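# Loop the round belt into both pulley grooves

## Task

Seat the round belt in the groove of each of the two pulleys so it runs between them as an uncrossed loop (no figure-eight twist).

## Robot and tools

Robot: two arms, left_arm and right_arm, each with a parallel two-finger gripper. Base poses in the scene frame: left_arm at (-0.021, +0.351, +0.010) m, right_arm at (+0.038, -0.312, +0.024) m, both turned only a fraction of a degree about z. Scene frame: origin at table height midway between the arms, +x out over the table, +y toward left_arm, +z up. Arm names do not match image left/right.

Frames: every hand position, quaternion (wxyz), target and wrist-camera pose is in that arm's own base frame; fixed cameras and the table are in the scene frame. A gripper's fingers point along its +z and open/close along its y. end_effector_position is the point between the pads, about 1 cm short of the tips. Reported poses can be a few cm off, worse at long reach; weight and friction can leave the hand low, short or tilted, so check each result and correct tilt.

execute_actions(actions, cameras): actions is a list of actions; each action is up to 15 rows, one per 1/30 s step, and a short action repeats its last row to fill 15 steps. Each row is one flat list of 14 numbers covering both arms, all in [-1, 1]: left dx, dy, dz, rx, ry, rz, opening, then right dx, dy, dz, rx, ry, rz, opening. dx..rz are offsets (not poses) from that arm's Hand target as it was when the action began, along the arm's base axes; each row is measured from that same start, not from the previous row. Scale: 1.0 = 0.6 m or 180 degrees; rx, ry, rz form one rotation vector, turning about the Hand target's position. Translations longer than 1.0 are shortened. Sending the same offset again moves further. Opening is absolute: +1 fully open (0.094 m), -1 closed. All six pose zeros re-request the current Hand target; a 0 opening is a real command, so resend the present opening to keep a gripper as it is. cameras: list of names, ["all"], or []; omitted means all only when actions is empty. Unknown names invalidate the call. An empty actions list returns full state plus images.

move(target, speed, blend, opening_speed, grip_force, blocking, cameras): target is one 14-number row (same layout, scale and offset meaning as above) or a list of up to 15 such rows, every row counted from the same starting Hand targets. Grippers travel straight lines, all finishing together, at least 0.5 s, cut off after 10 s. speed: m/s, 0.002 to 2.9, default 0.25 (turn rate up to twice that in rad/s), one value or one per target. blend: metres of corner rounding per waypoint; 0 stops at each. opening_speed: rate of opening change per second on the -1..+1 scale, at least 0.2; use it to close gently. grip_force: newtons per pad, 10 to 50, one value or one per arm; persists; lower values close slowly. blocking=false returns after about 0.5 s while motion continues. Paths do not avoid obstacles or the other arm; fast moves overshoot and hit harder. Do not route a path near an arm's own base (it can flip the shoulder); go around. The result adds a "move:" line: done, off_target, moving, held, fault etc., plus limits (paced = pose clipped, held = steps withheld). Unnamed arms are done (within 10 mm and 2 degrees). Done does not prove contact or no contact.

wait(seconds 0-10, cameras): lets time pass holding commands; returns early if a running move ends. stop(cameras): brakes the running move. zoom_image(camera, region [x0,y0,x1,y1] px, max 504x504): closer look at the newest image from cam_high, cam_low, cam_board, cam_idler, cam_left_wrist or cam_right_wrist (all 896x504). finished_scene(scene): ends the current scene with its number; irreversible, and the belt must stay in place with the robot released.

Results: Hand target is the last commanded pose after clipping (orientation is clipped to within 40 degrees of the measured one each step); the hand often rests short of it, and only a new command (even zeros) asks again; send the remaining gap as an offset. grip_measured uses the opening scale; empty grippers read up to ~2.5 mm wide; on a hard part it reads narrower than the part, more so for round or thin parts. grip_effort_nm is motor effort, negative closing, not pad force. Joint torques include arm weight and have offsets; the first three wrap at ±28 N m. Joint velocities may say within noise. Tool commands lists present commands. Joint ranges (rad): waist -2.618..3.054, shoulder 0..3.142, elbow 0..3.142 (straight 2.901), wrist pitch and yaw ±1.571, wrist roll ±2.094. Camera calibrations are given per camera and may be a little off.

Avoid: dropping the belt or anything off the table; releasing parts that are moving; fast impacts or hard shoves on fixed or heavy things; grippers or wrist cameras touching each other or one gripper closing on the other's fingers; strain on camera cables; stretched or stalled arms pushing at unreachable poses, which heat motors (MOTOR HOT at 75 °C, fault fold at 90 °C). To stop pressing, command the target back behind the gripper.

Each tool is called after ">>>" in YAML: its name, and indented under it one key for each argument.

## Session

>>> execute_actions:
  actions: []

Scene clock: 0.00 s.
left_arm: end_effector_position=(+0.4111, +0.0236, +0.0670) grip_measured=+1.000 grip_effort_nm=n/a end_effector_quat_wxyz=(+0.556, -0.044, +0.823, +0.108) | right_arm: end_effector_position=(+0.4131, -0.0182, +0.0609) grip_measured=+1.000 grip_effort_nm=n/a end_effector_quat_wxyz=(+0.556, +0.060, +0.818, -0.133)
Joint positions: left_arm=[-0.062 1.715 0.434 0.898 -0.286 0.024 0.094] | right_arm=[0.121 1.774 0.448 0.941 0.401 -0.006 0.094]
Joint velocities: within noise
Joint torques (N m): no reading
Motor temperatures (°C): left_arm=[27 27 27 31 25 26 27] | right_arm=[26 31 28 29 24 27 26]
Heat: left arm: 31 °C; right arm: 31 °C.
Hand target: left_arm +0.4157, +0.0234, +0.0780; +0.570, -0.047, +0.813, +0.106 | right_arm +0.4149, -0.0180, +0.0644; +0.560, +0.061, +0.816, -0.132
Tool commands: left_gripper/opening=+1.0 right_gripper/opening=+1.0

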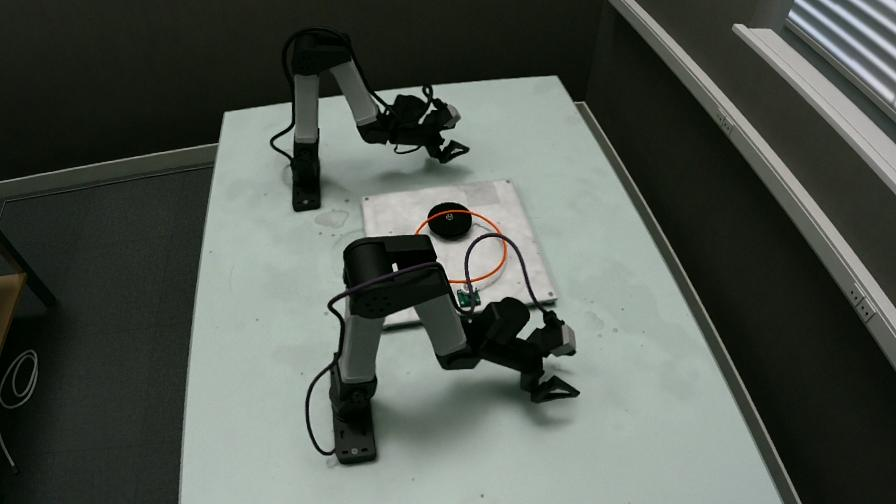

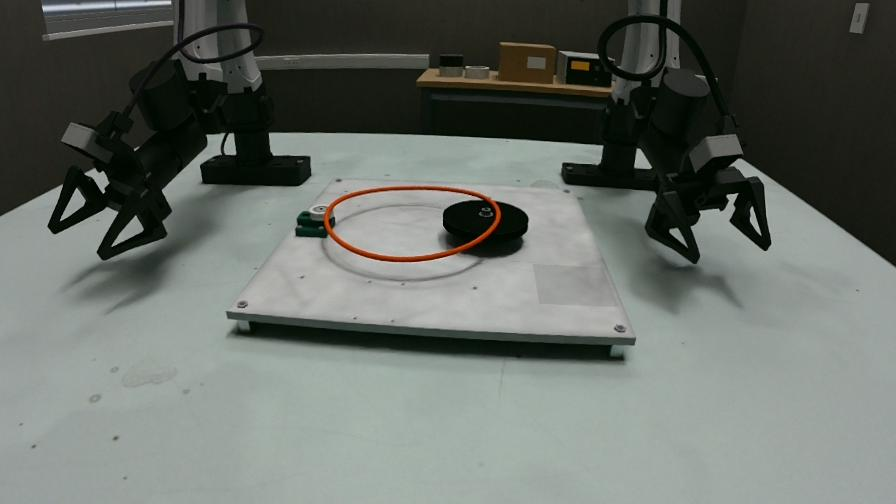

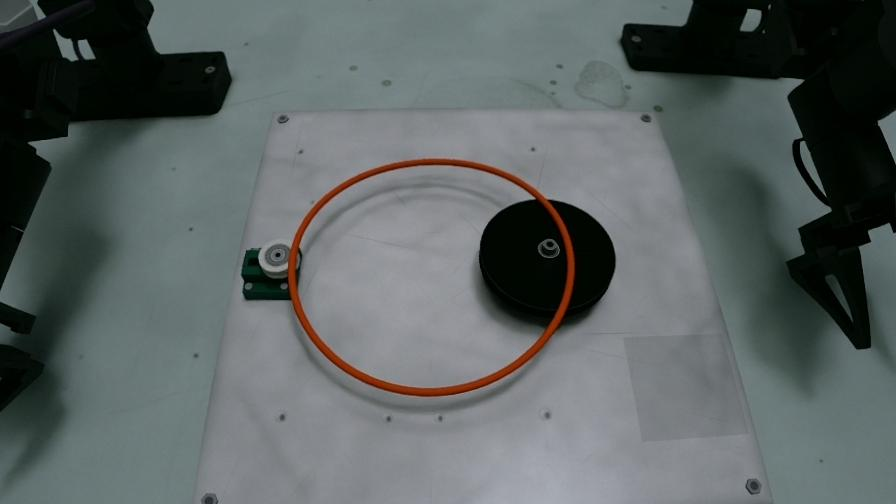

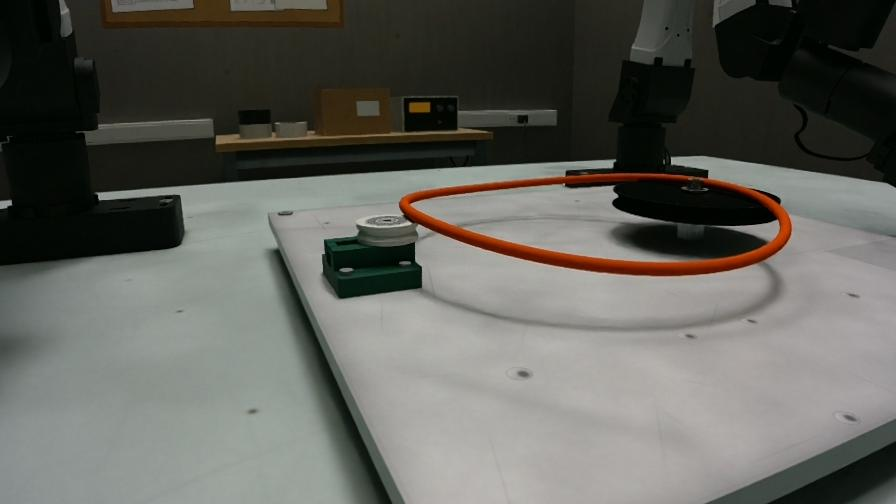

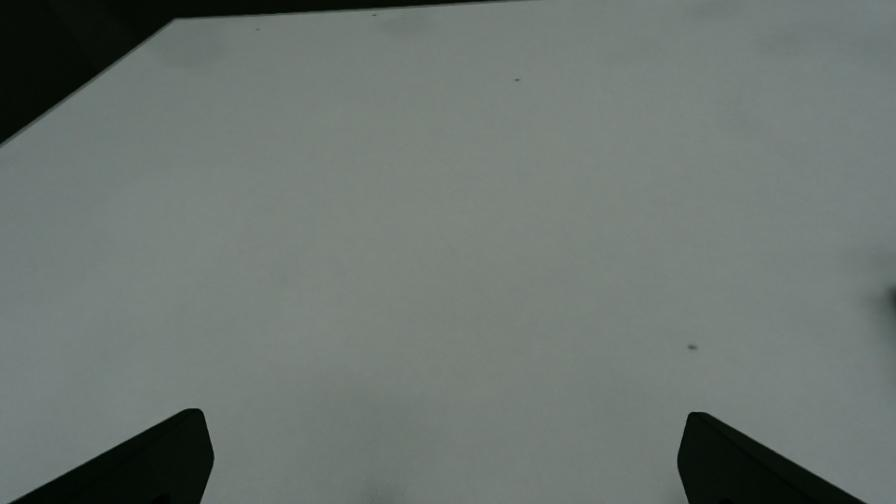

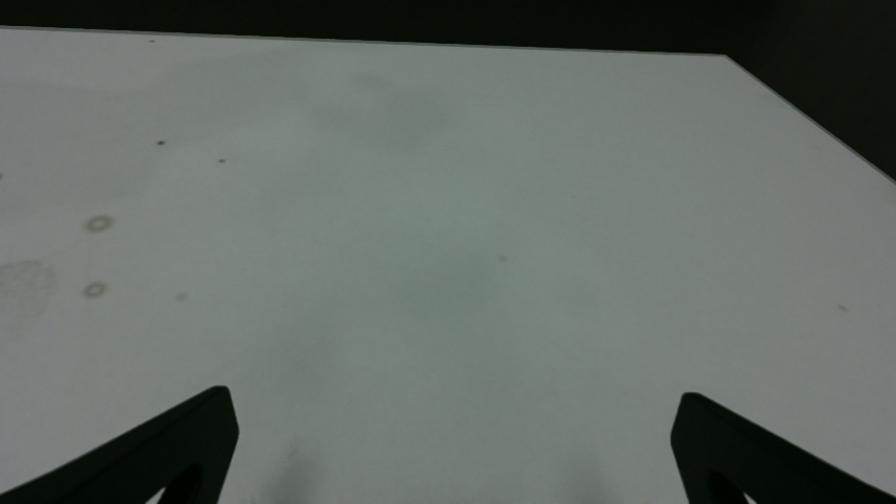

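>>> zoom_image:
  camera: "cam_board"
  region: [220, 140, 640, 410]

>>> zoom_image:
  camera: "cam_idler"
  region: [300, 150, 800, 350]

>>> zoom_image:
  camera: "cam_low"
  region: [280, 160, 560, 290]

Scaled by 1.200 from the camera's 896x504 image, which has a finer 1280x720 frame.

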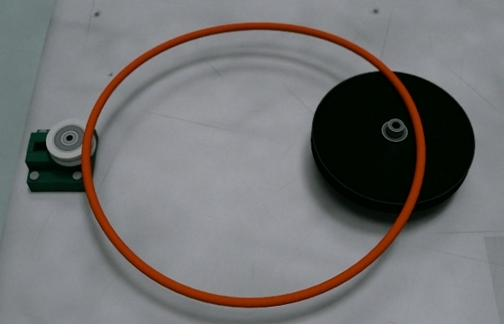

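Scaled by 1.008 from the camera's 896x504 image, which has a finer 1280x720 frame.

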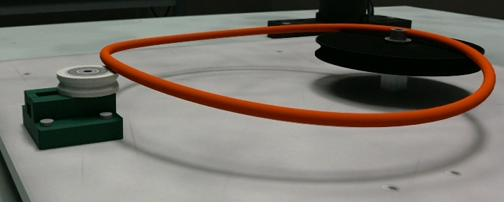

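Scaled by 1.800 from the camera's 896x504 image, which has a finer 1280x720 frame.

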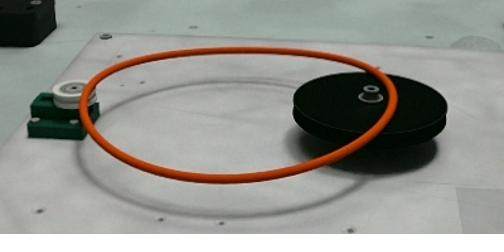

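>>> move:
  target:
    - [0,0,0.23,0,0,0,0,0,0,0.23,0,0,0,0]
    - [-0.16,-0.356,0.22,-0.072,0.387,-0.032,0,-0.283,0.317,0.24,0.0895,0.38,0.0414,0]
  blend: [0.05,0]
  cameras: ["all"]

Scene clock: 12.10 s.
left_arm: end_effector_position=(+0.3179, -0.1845, +0.2028) grip_measured=+0.002 grip_effort_nm=-0.10 end_effector_quat_wxyz=(+0.053, +0.005, +0.998, -0.022) | right_arm: end_effector_position=(+0.2467, +0.1683, +0.2039) grip_measured=+0.002 grip_effort_nm=-0.07 end_effector_quat_wxyz=(+0.034, -0.003, +0.999, +0.013)
Joint positions: left_arm=[-0.534 1.886 1.989 -1.56 -0.016 -0.522 0.047] | right_arm=[0.609 1.646 1.706 -1.559 0.017 0.602 0.047]
Joint torques (N m): left_arm=[-0.31 -7.28 8.59 0.41 0.16 -0.05] | right_arm=[0.29 -5.44 7.5 0.35 -0.09 0.23]
Heat: left arm: 35 °C; right arm: 32 °C.
Hand target: left_arm +0.3197, -0.1903, +0.2100; +0.000, +0.000, +1.000, +0.000 | right_arm +0.2451, +0.1721, +0.2084; +0.000, -0.001, +1.000, +0.000
Off the commanded pose: left_arm 0.009 m, 7 deg | right_arm 0.006 m, 4 deg.
joint sent to its limit (left arm) — joint 4 (wrist pitch), lower limit. The joint targets are off in orientation, not in position.
joint sent to its limit (right arm) — joint 4 (wrist pitch), lower limit. The joint targets are off in orientation, not in position.
move: off_target (left_arm, right_arm)
camera_calibration:
cam_left_wrist: T_world_to_cam=[[-0.0136826, -0.99913, 0.0393851, -0.189037], [-0.951008, 0.0251702, 0.308139, 0.28542], [-0.308863, -0.0332394, -0.950526, 0.371218], [0, 0, 0, 1]] pos_world=[0.383506, -0.183718, 0.272348]
cam_right_wrist: T_world_to_cam=[[0.00786079, -0.999692, -0.0235576, 0.173055], [-0.934703, -0.0157172, 0.355081, 0.199593], [-0.355342, 0.0192281, -0.934539, 0.365971], [0, 0, 0, 1]] pos_world=[0.315245, 0.169101, 0.275219]

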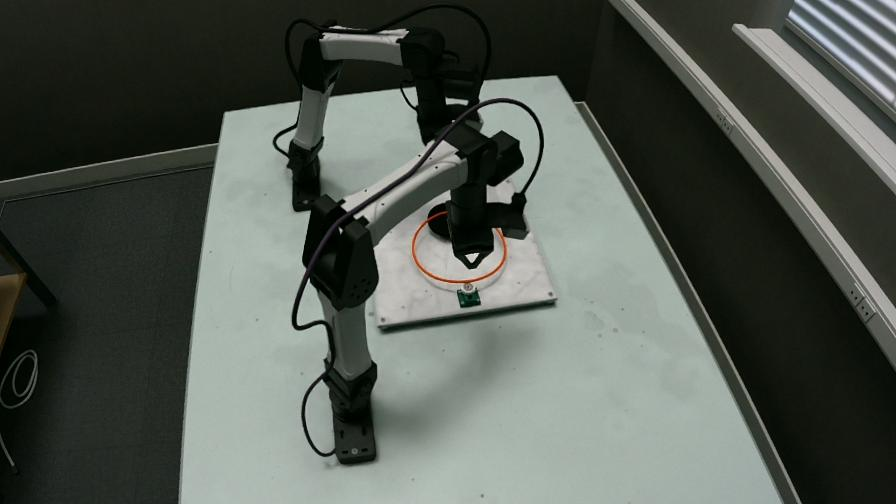

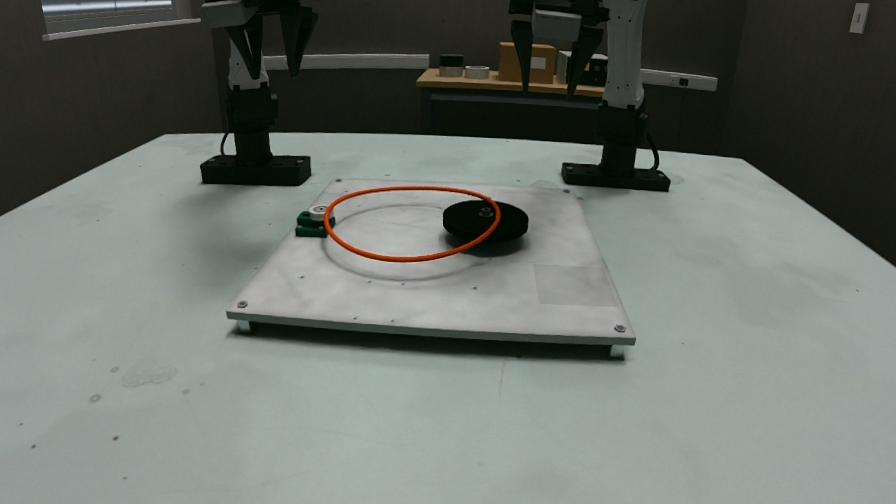

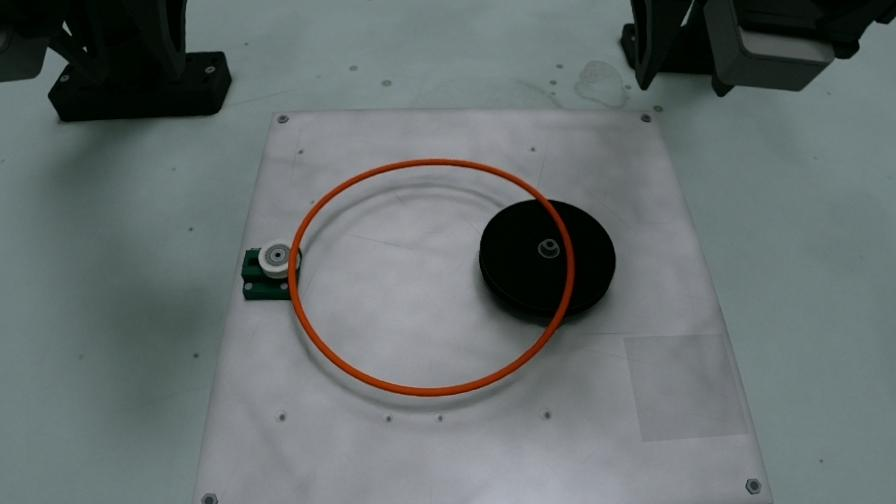

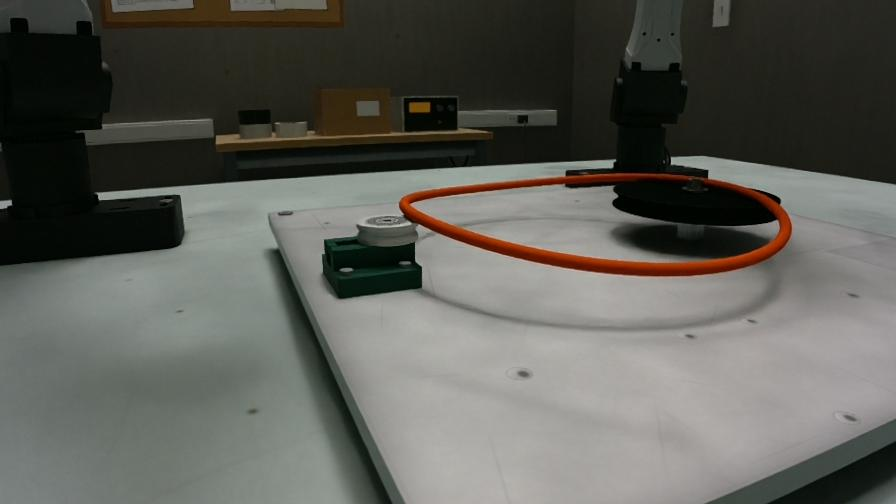

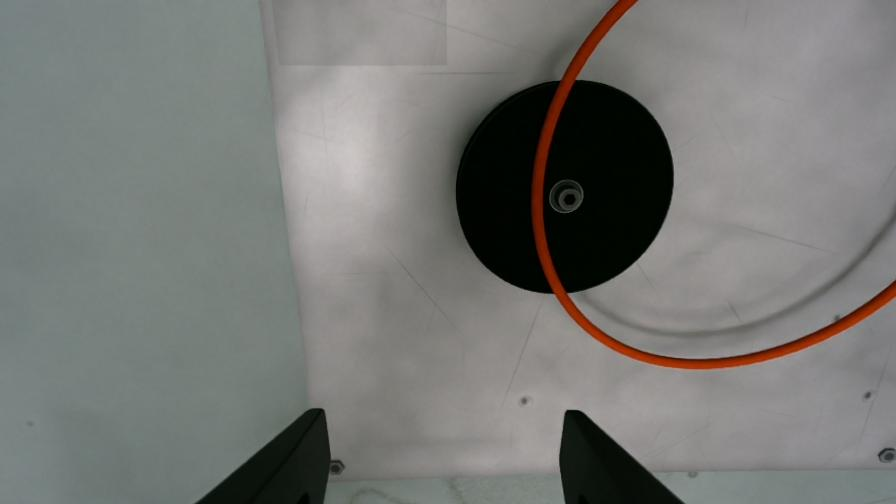

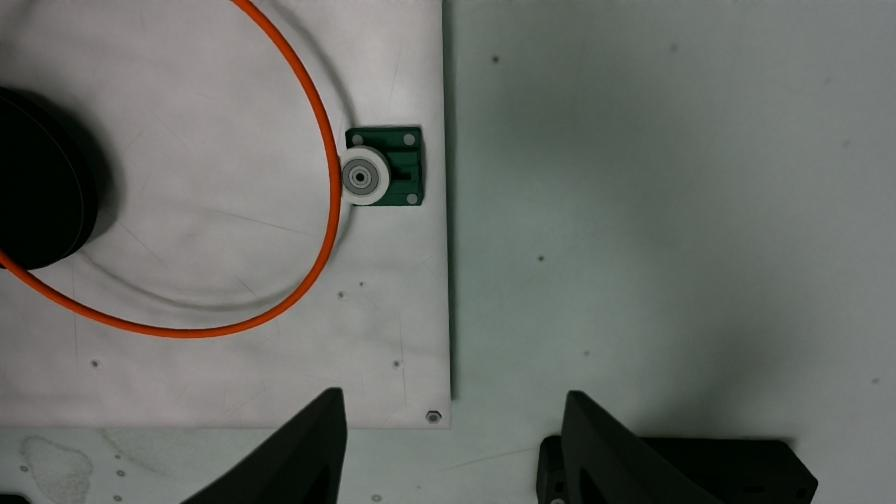

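>>> move:
  target: [0.092,-0.081,-0.167,0,0,-0.117,0,-0.037,0.115,-0.18,0,0,-0.117,0]
  cameras: ["all"]

Scene clock: 34.83 s.
left_arm: end_effector_position=(+0.3734, -0.2317, +0.1021) grip_measured=+0.002 grip_effort_nm=-0.10 end_effector_quat_wxyz=(-0.008, +0.174, +0.985, +0.010) | right_arm: end_effector_position=(+0.2250, +0.2390, +0.1050) grip_measured=+0.002 grip_effort_nm=-0.07 end_effector_quat_wxyz=(+0.005, +0.179, +0.984, -0.001)
Joint positions: left_arm=[-0.56 2.299 2.216 -1.51 -0.012 -0.21 0.047] | right_arm=[0.821 1.783 1.47 -1.253 0.01 1.181 0.047]
Joint torques (N m): left_arm=[-0.57 -10.41 8.66 0.14 0.17 0.22] | right_arm=[0.12 -6.64 5.08 0.4 0.03 0.19]
Motor temperatures (°C): left_arm=[27 33 31 32 25 26 27] | right_arm=[26 34 31 30 24 27 26]
Heat: left arm: 33 °C; right arm: 34 °C.
Hand target: left_arm +0.3749, -0.2389, +0.1097; +0.000, +0.183, +0.983, +0.000 | right_arm +0.2228, +0.2412, +0.1004; +0.000, +0.182, +0.983, +0.000
Off the commanded pose: left_arm 0.011 m, 2 deg | right_arm 0.005 m, 1 deg.
move: off_target (left_arm)
camera_calibration:
cam_left_wrist: T_world_to_cam=[[-0.343802, -0.938836, -0.0196754, -0.0882715], [-0.85307, 0.303499, 0.424452, 0.386437], [-0.392519, 0.162712, -0.905237, 0.363114], [0, 0, 0, 1]] pos_world=[0.441839, -0.259239, 0.162944]
cam_right_wrist: T_world_to_cam=[[-0.35194, -0.936018, 0.00285397, 0.304565], [-0.853595, 0.322197, 0.409346, 0.11075], [-0.384075, 0.141629, -0.912375, 0.239308], [0, 0, 0, 1]] pos_world=[0.293636, 0.215502, 0.172134]

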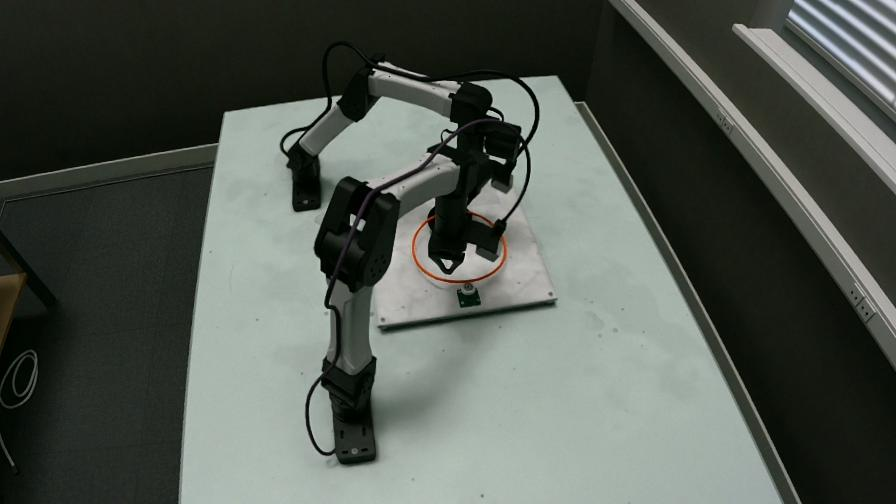

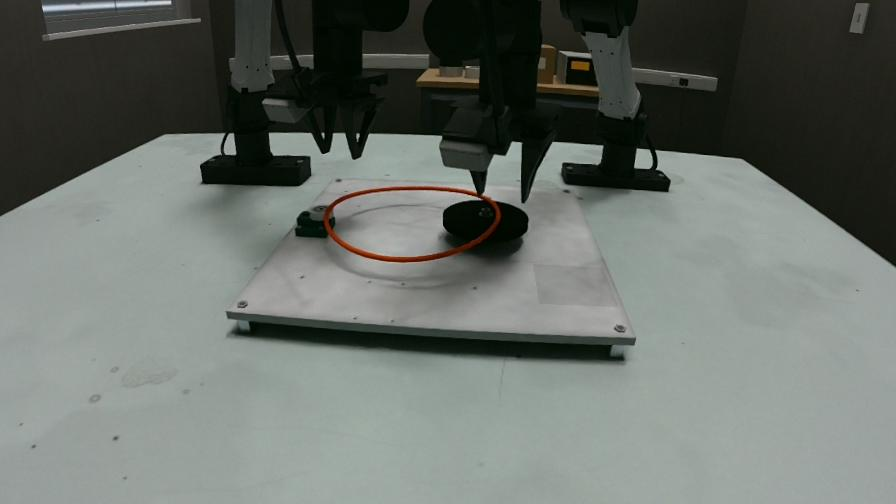

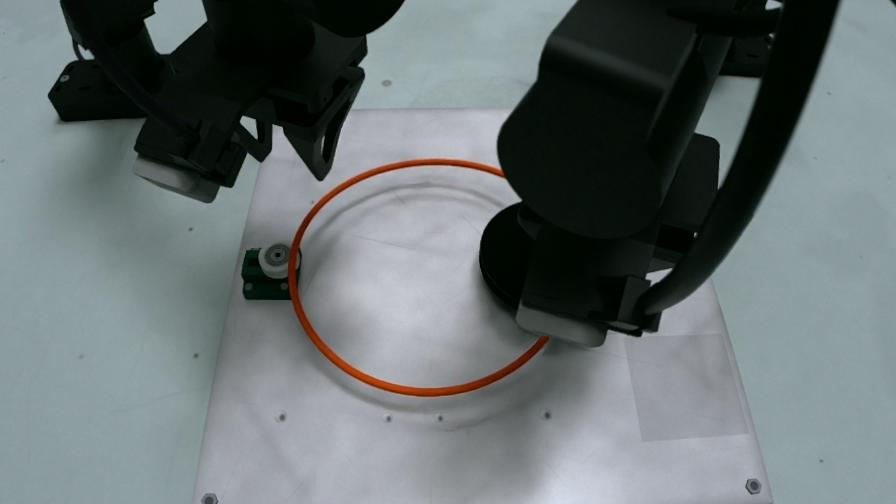

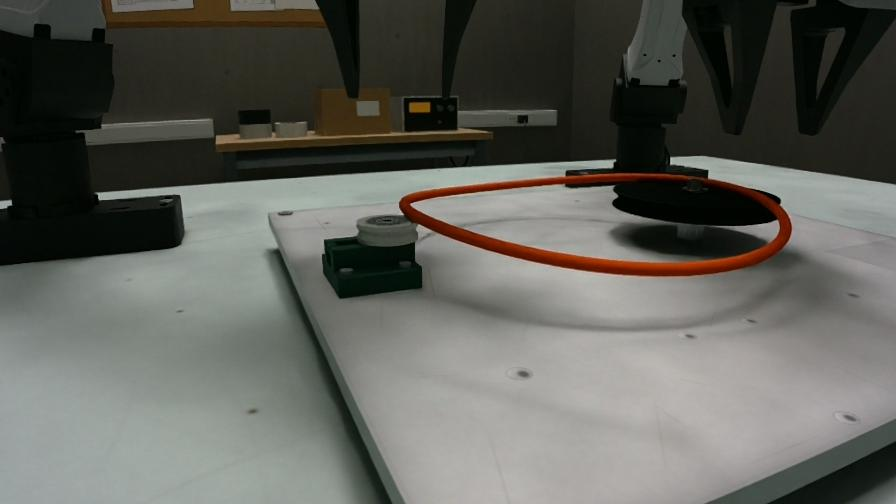

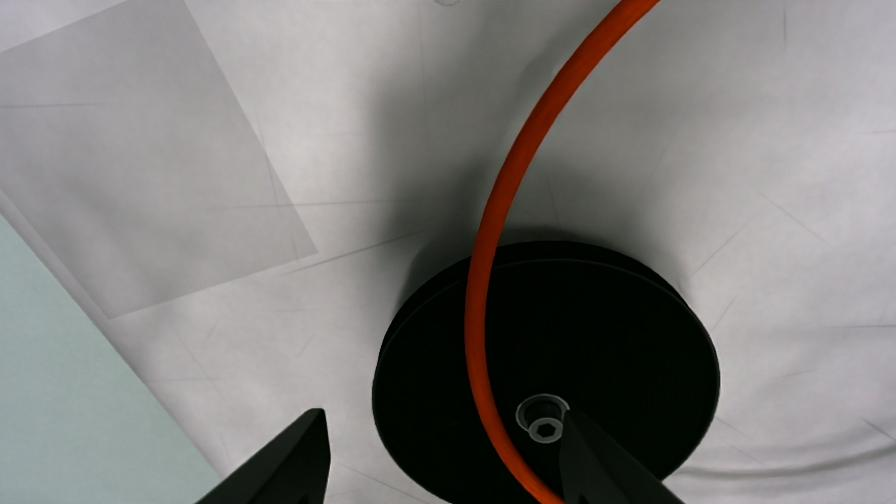

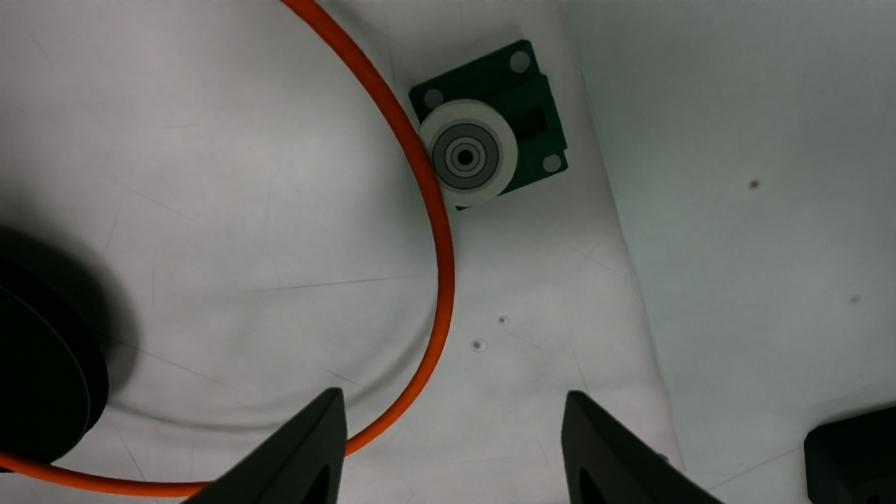

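>>> move:
  target: [0,-0.0135,-0.041,0,0,0,0,0.009,0,-0.066,0,0,0,0]
  cameras: ["all"]
  speed: 0.1

>>> zoom_image:
  camera: "cam_idler"
  region: [300, 50, 804, 334]

>>> zoom_image:
  camera: "cam_low"
  region: [280, 130, 560, 290]

Scene clock: 42.53 s.
left_arm: end_effector_position=(+0.3769, -0.2418, +0.0896) grip_measured=+0.002 grip_effort_nm=-0.10 end_effector_quat_wxyz=(+0.003, +0.181, +0.983, +0.005) | right_arm: end_effector_position=(+0.2278, +0.2421, +0.0667) grip_measured=+0.002 grip_effort_nm=-0.07 end_effector_quat_wxyz=(+0.006, +0.179, +0.984, +0.001)
Joint positions: left_arm=[-0.575 2.304 2.175 -1.44 -0.012 -0.21 0.047] | right_arm=[0.821 1.817 1.358 -1.104 0.01 1.182 0.047]
Joint torques (N m): left_arm=[-0.58 -10.32 4.98 0.42 0.17 0.05] | right_arm=[-1.01 -6.41 5.01 0.47 0.02 0.08]
Heat: left arm: 35 °C; right arm: 34 °C.
Hand target: left_arm +0.3749, -0.2469, +0.0852; +0.000, +0.183, +0.983, +0.000 | right_arm +0.2283, +0.2412, +0.0609; +0.000, +0.182, +0.983, +0.000
Off the commanded pose: left_arm 0.007 m, 1 deg | right_arm 0.006 m, 1 deg.
move: done
camera_calibration:
cam_left_wrist: T_world_to_cam=[[-0.357392, -0.933838, -0.0147489, -0.0908796], [-0.856521, 0.321424, 0.403805, 0.405344], [-0.372348, 0.156949, -0.914726, 0.346619], [0, 0, 0, 1]] pos_world=[0.443769, -0.269556, 0.152041]
cam_right_wrist: T_world_to_cam=[[-0.352302, -0.935886, -0.000296728, 0.308869], [-0.85443, 0.32151, 0.408143, 0.128439], [-0.38188, 0.144043, -0.912918, 0.203927], [0, 0, 0, 1]] pos_world=[0.296433, 0.218398, 0.133839]

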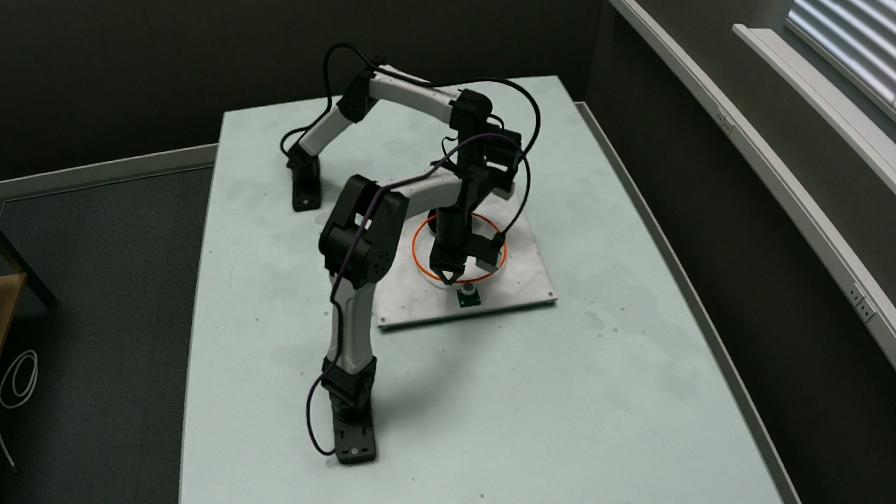

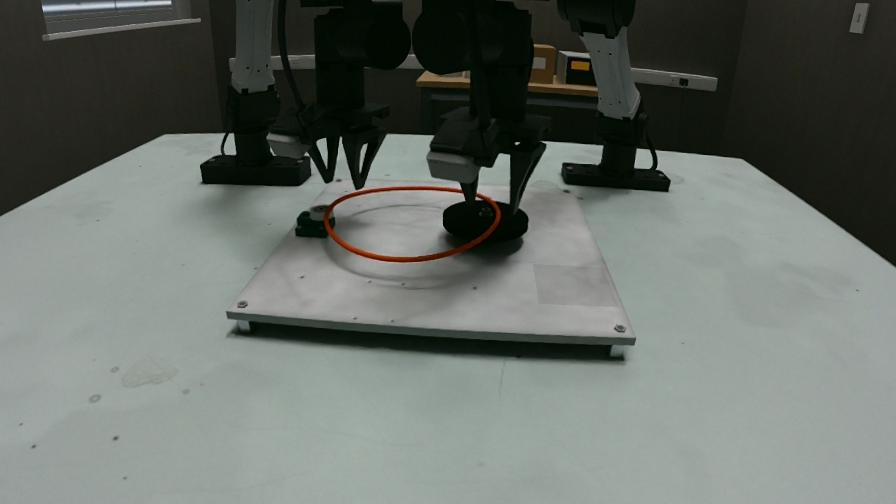

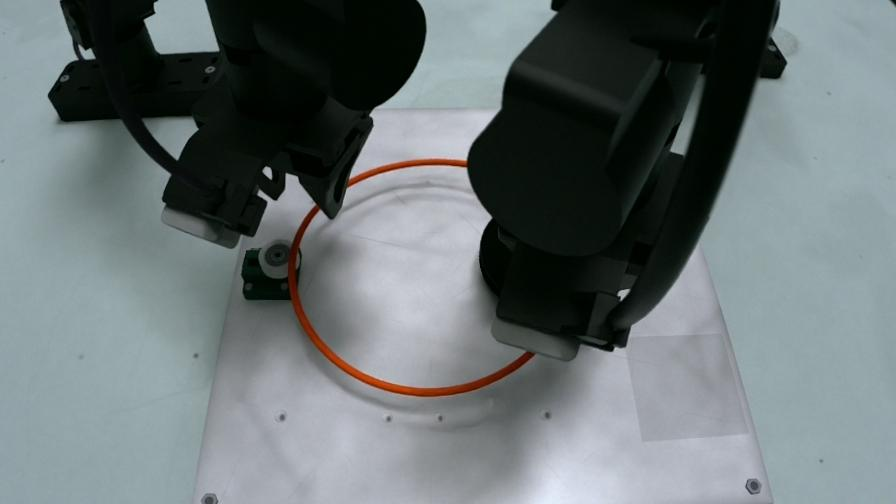

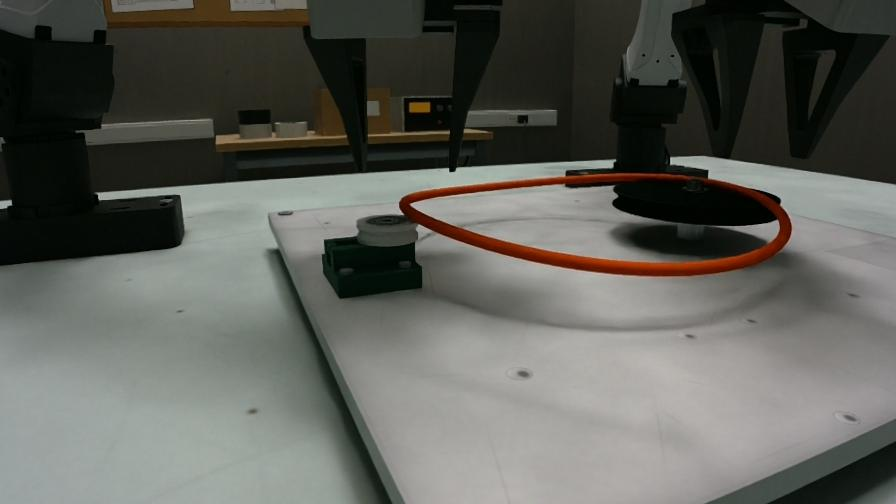

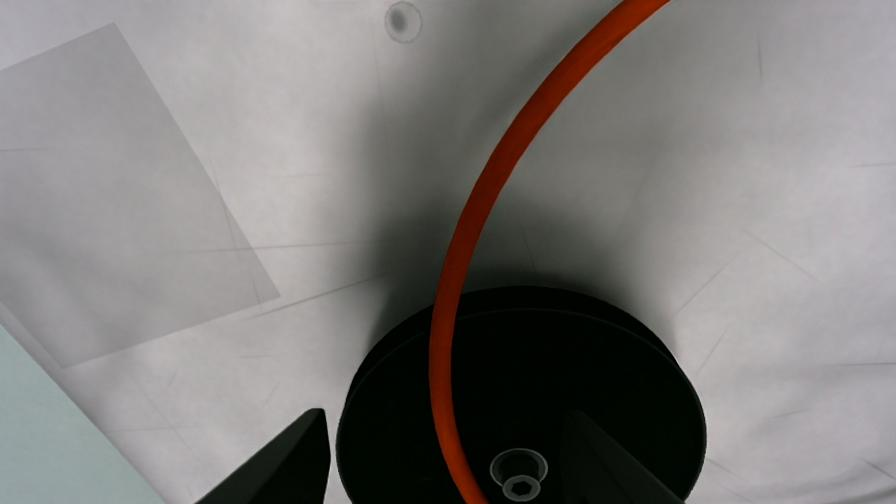

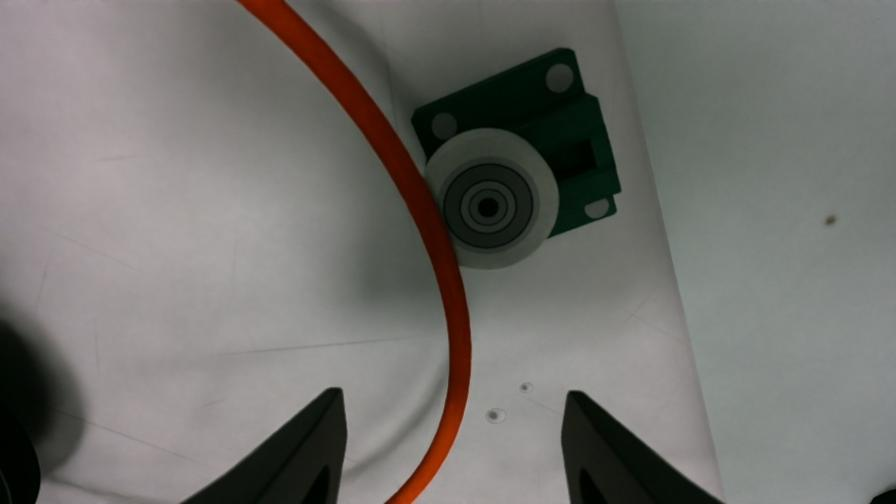

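Scaled by 1.000.

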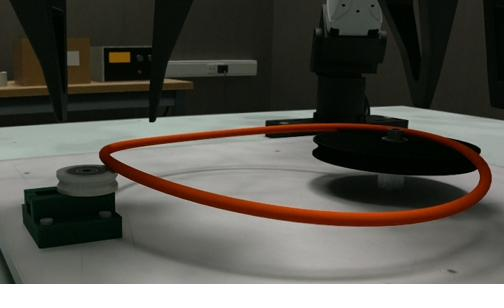

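Scaled by 1.800 from the camera's 896x504 image, which has a finer 1280x720 frame.

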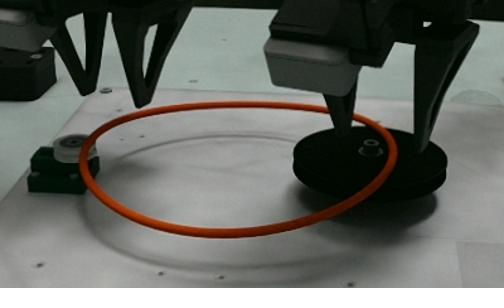

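>>> move:
  target: [-0.003,0.0055,-0.029,0,0,0,0,0.002,-0.006,-0.025,0,0,0,0]
  cameras: ["all"]
  speed: 0.06

>>> zoom_image:
  camera: "cam_idler"
  region: [380, 110, 820, 290]

>>> zoom_image:
  camera: "cam_low"
  region: [280, 130, 560, 290]

Scene clock: 45.13 s.
left_arm: end_effector_position=(+0.3734, -0.2397, +0.0635) grip_measured=+0.002 grip_effort_nm=-0.10 end_effector_quat_wxyz=(-0.008, +0.181, +0.983, +0.009) | right_arm: end_effector_position=(+0.2299, +0.2389, +0.0526) grip_measured=+0.002 grip_effort_nm=-0.07 end_effector_quat_wxyz=(+0.007, +0.182, +0.983, +0.002)
Joint positions: left_arm=[-0.575 2.304 2.071 -1.359 -0.011 -0.21 0.047] | right_arm=[0.81 1.824 1.309 -1.045 0.01 1.175 0.047]
Joint torques (N m): left_arm=[-0.21 -12.18 4.75 0.37 0.16 0.11] | right_arm=[-0.88 -6.27 4.89 0.46 0.04 0.09]
Heat: left arm: 36 °C; right arm: 34 °C.
Hand target: left_arm +0.3731, -0.2436, +0.0678; +0.000, +0.183, +0.983, +0.000 | right_arm +0.2295, +0.2376, +0.0458; +0.000, +0.182, +0.983, +0.000
Off the commanded pose: left_arm 0.006 m, 1 deg | right_arm 0.007 m, 1 deg.
move: done
camera_calibration:
cam_left_wrist: T_world_to_cam=[[-0.357702, -0.933654, -0.0184156, -0.0901545], [-0.848332, 0.316643, 0.424346, 0.406623], [-0.390362, 0.167412, -0.905313, 0.329779], [0, 0, 0, 1]] pos_world=[0.441437, -0.268137, 0.124344]
cam_right_wrist: T_world_to_cam=[[-0.356921, -0.934128, -0.00337284, 0.30736], [-0.853779, 0.324751, 0.406938, 0.136009], [-0.379037, 0.148125, -0.913449, 0.190765], [0, 0, 0, 1]] pos_world=[0.298132, 0.214688, 0.119943]

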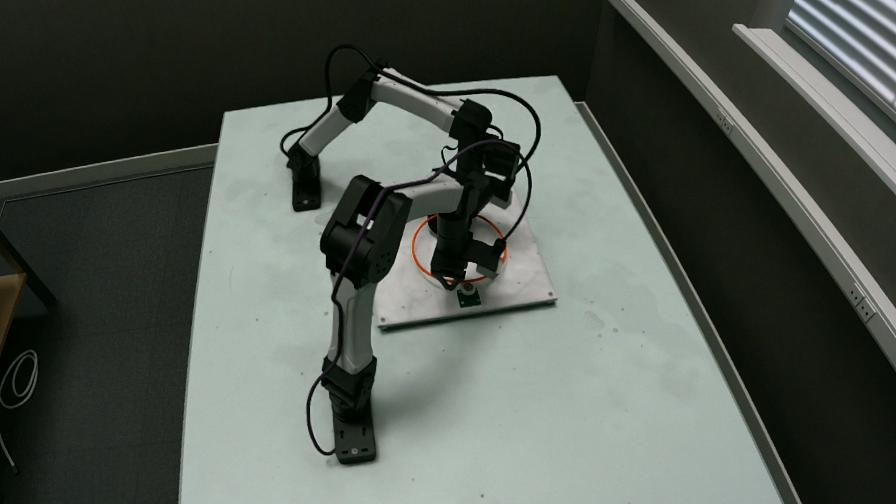

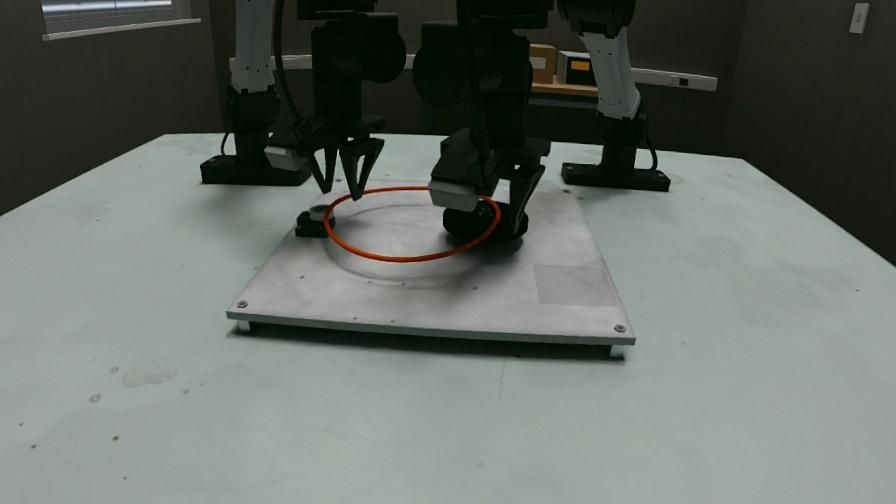

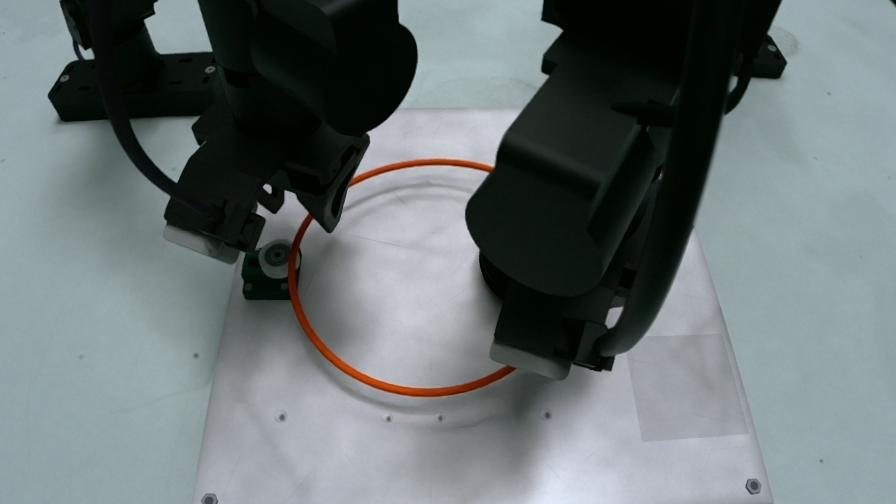

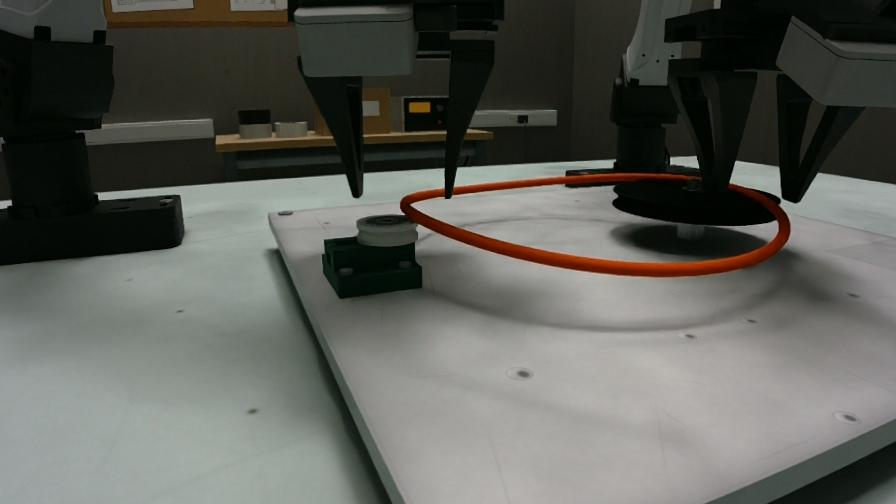

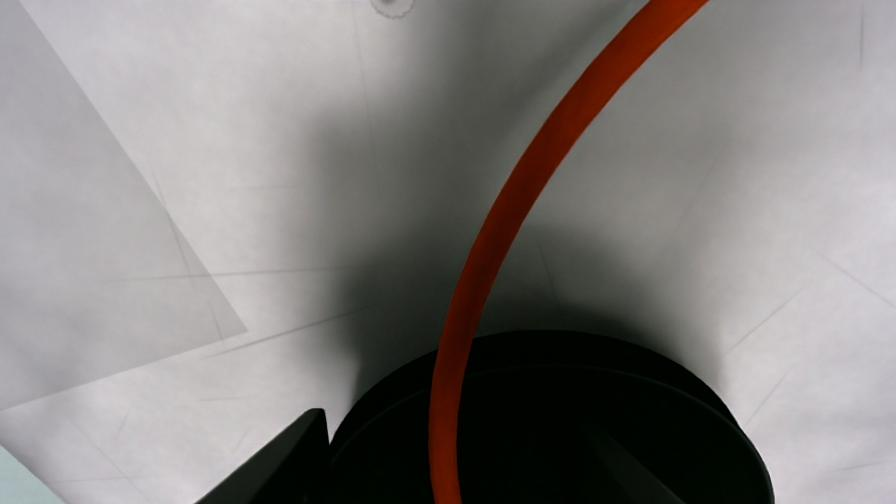

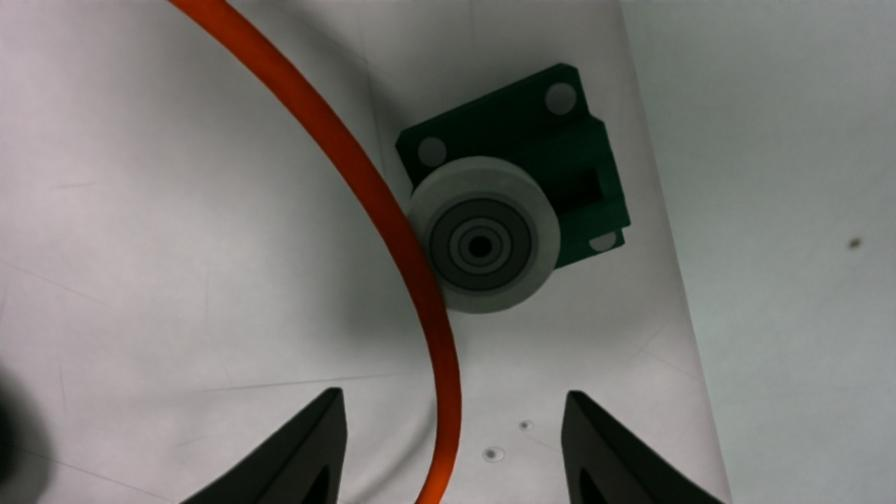

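Scaled by 1.145 from the camera's 896x504 image, which has a finer 1280x720 frame.

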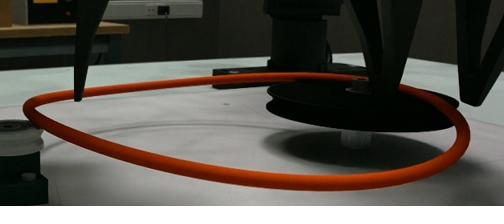

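Scaled by 1.800 from the camera's 896x504 image, which has a finer 1280x720 frame.

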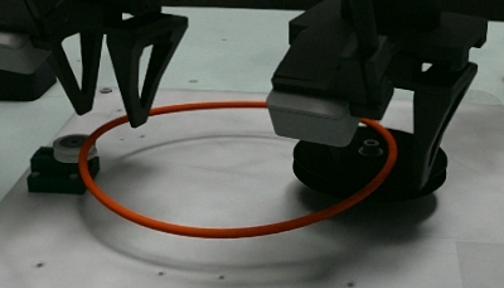

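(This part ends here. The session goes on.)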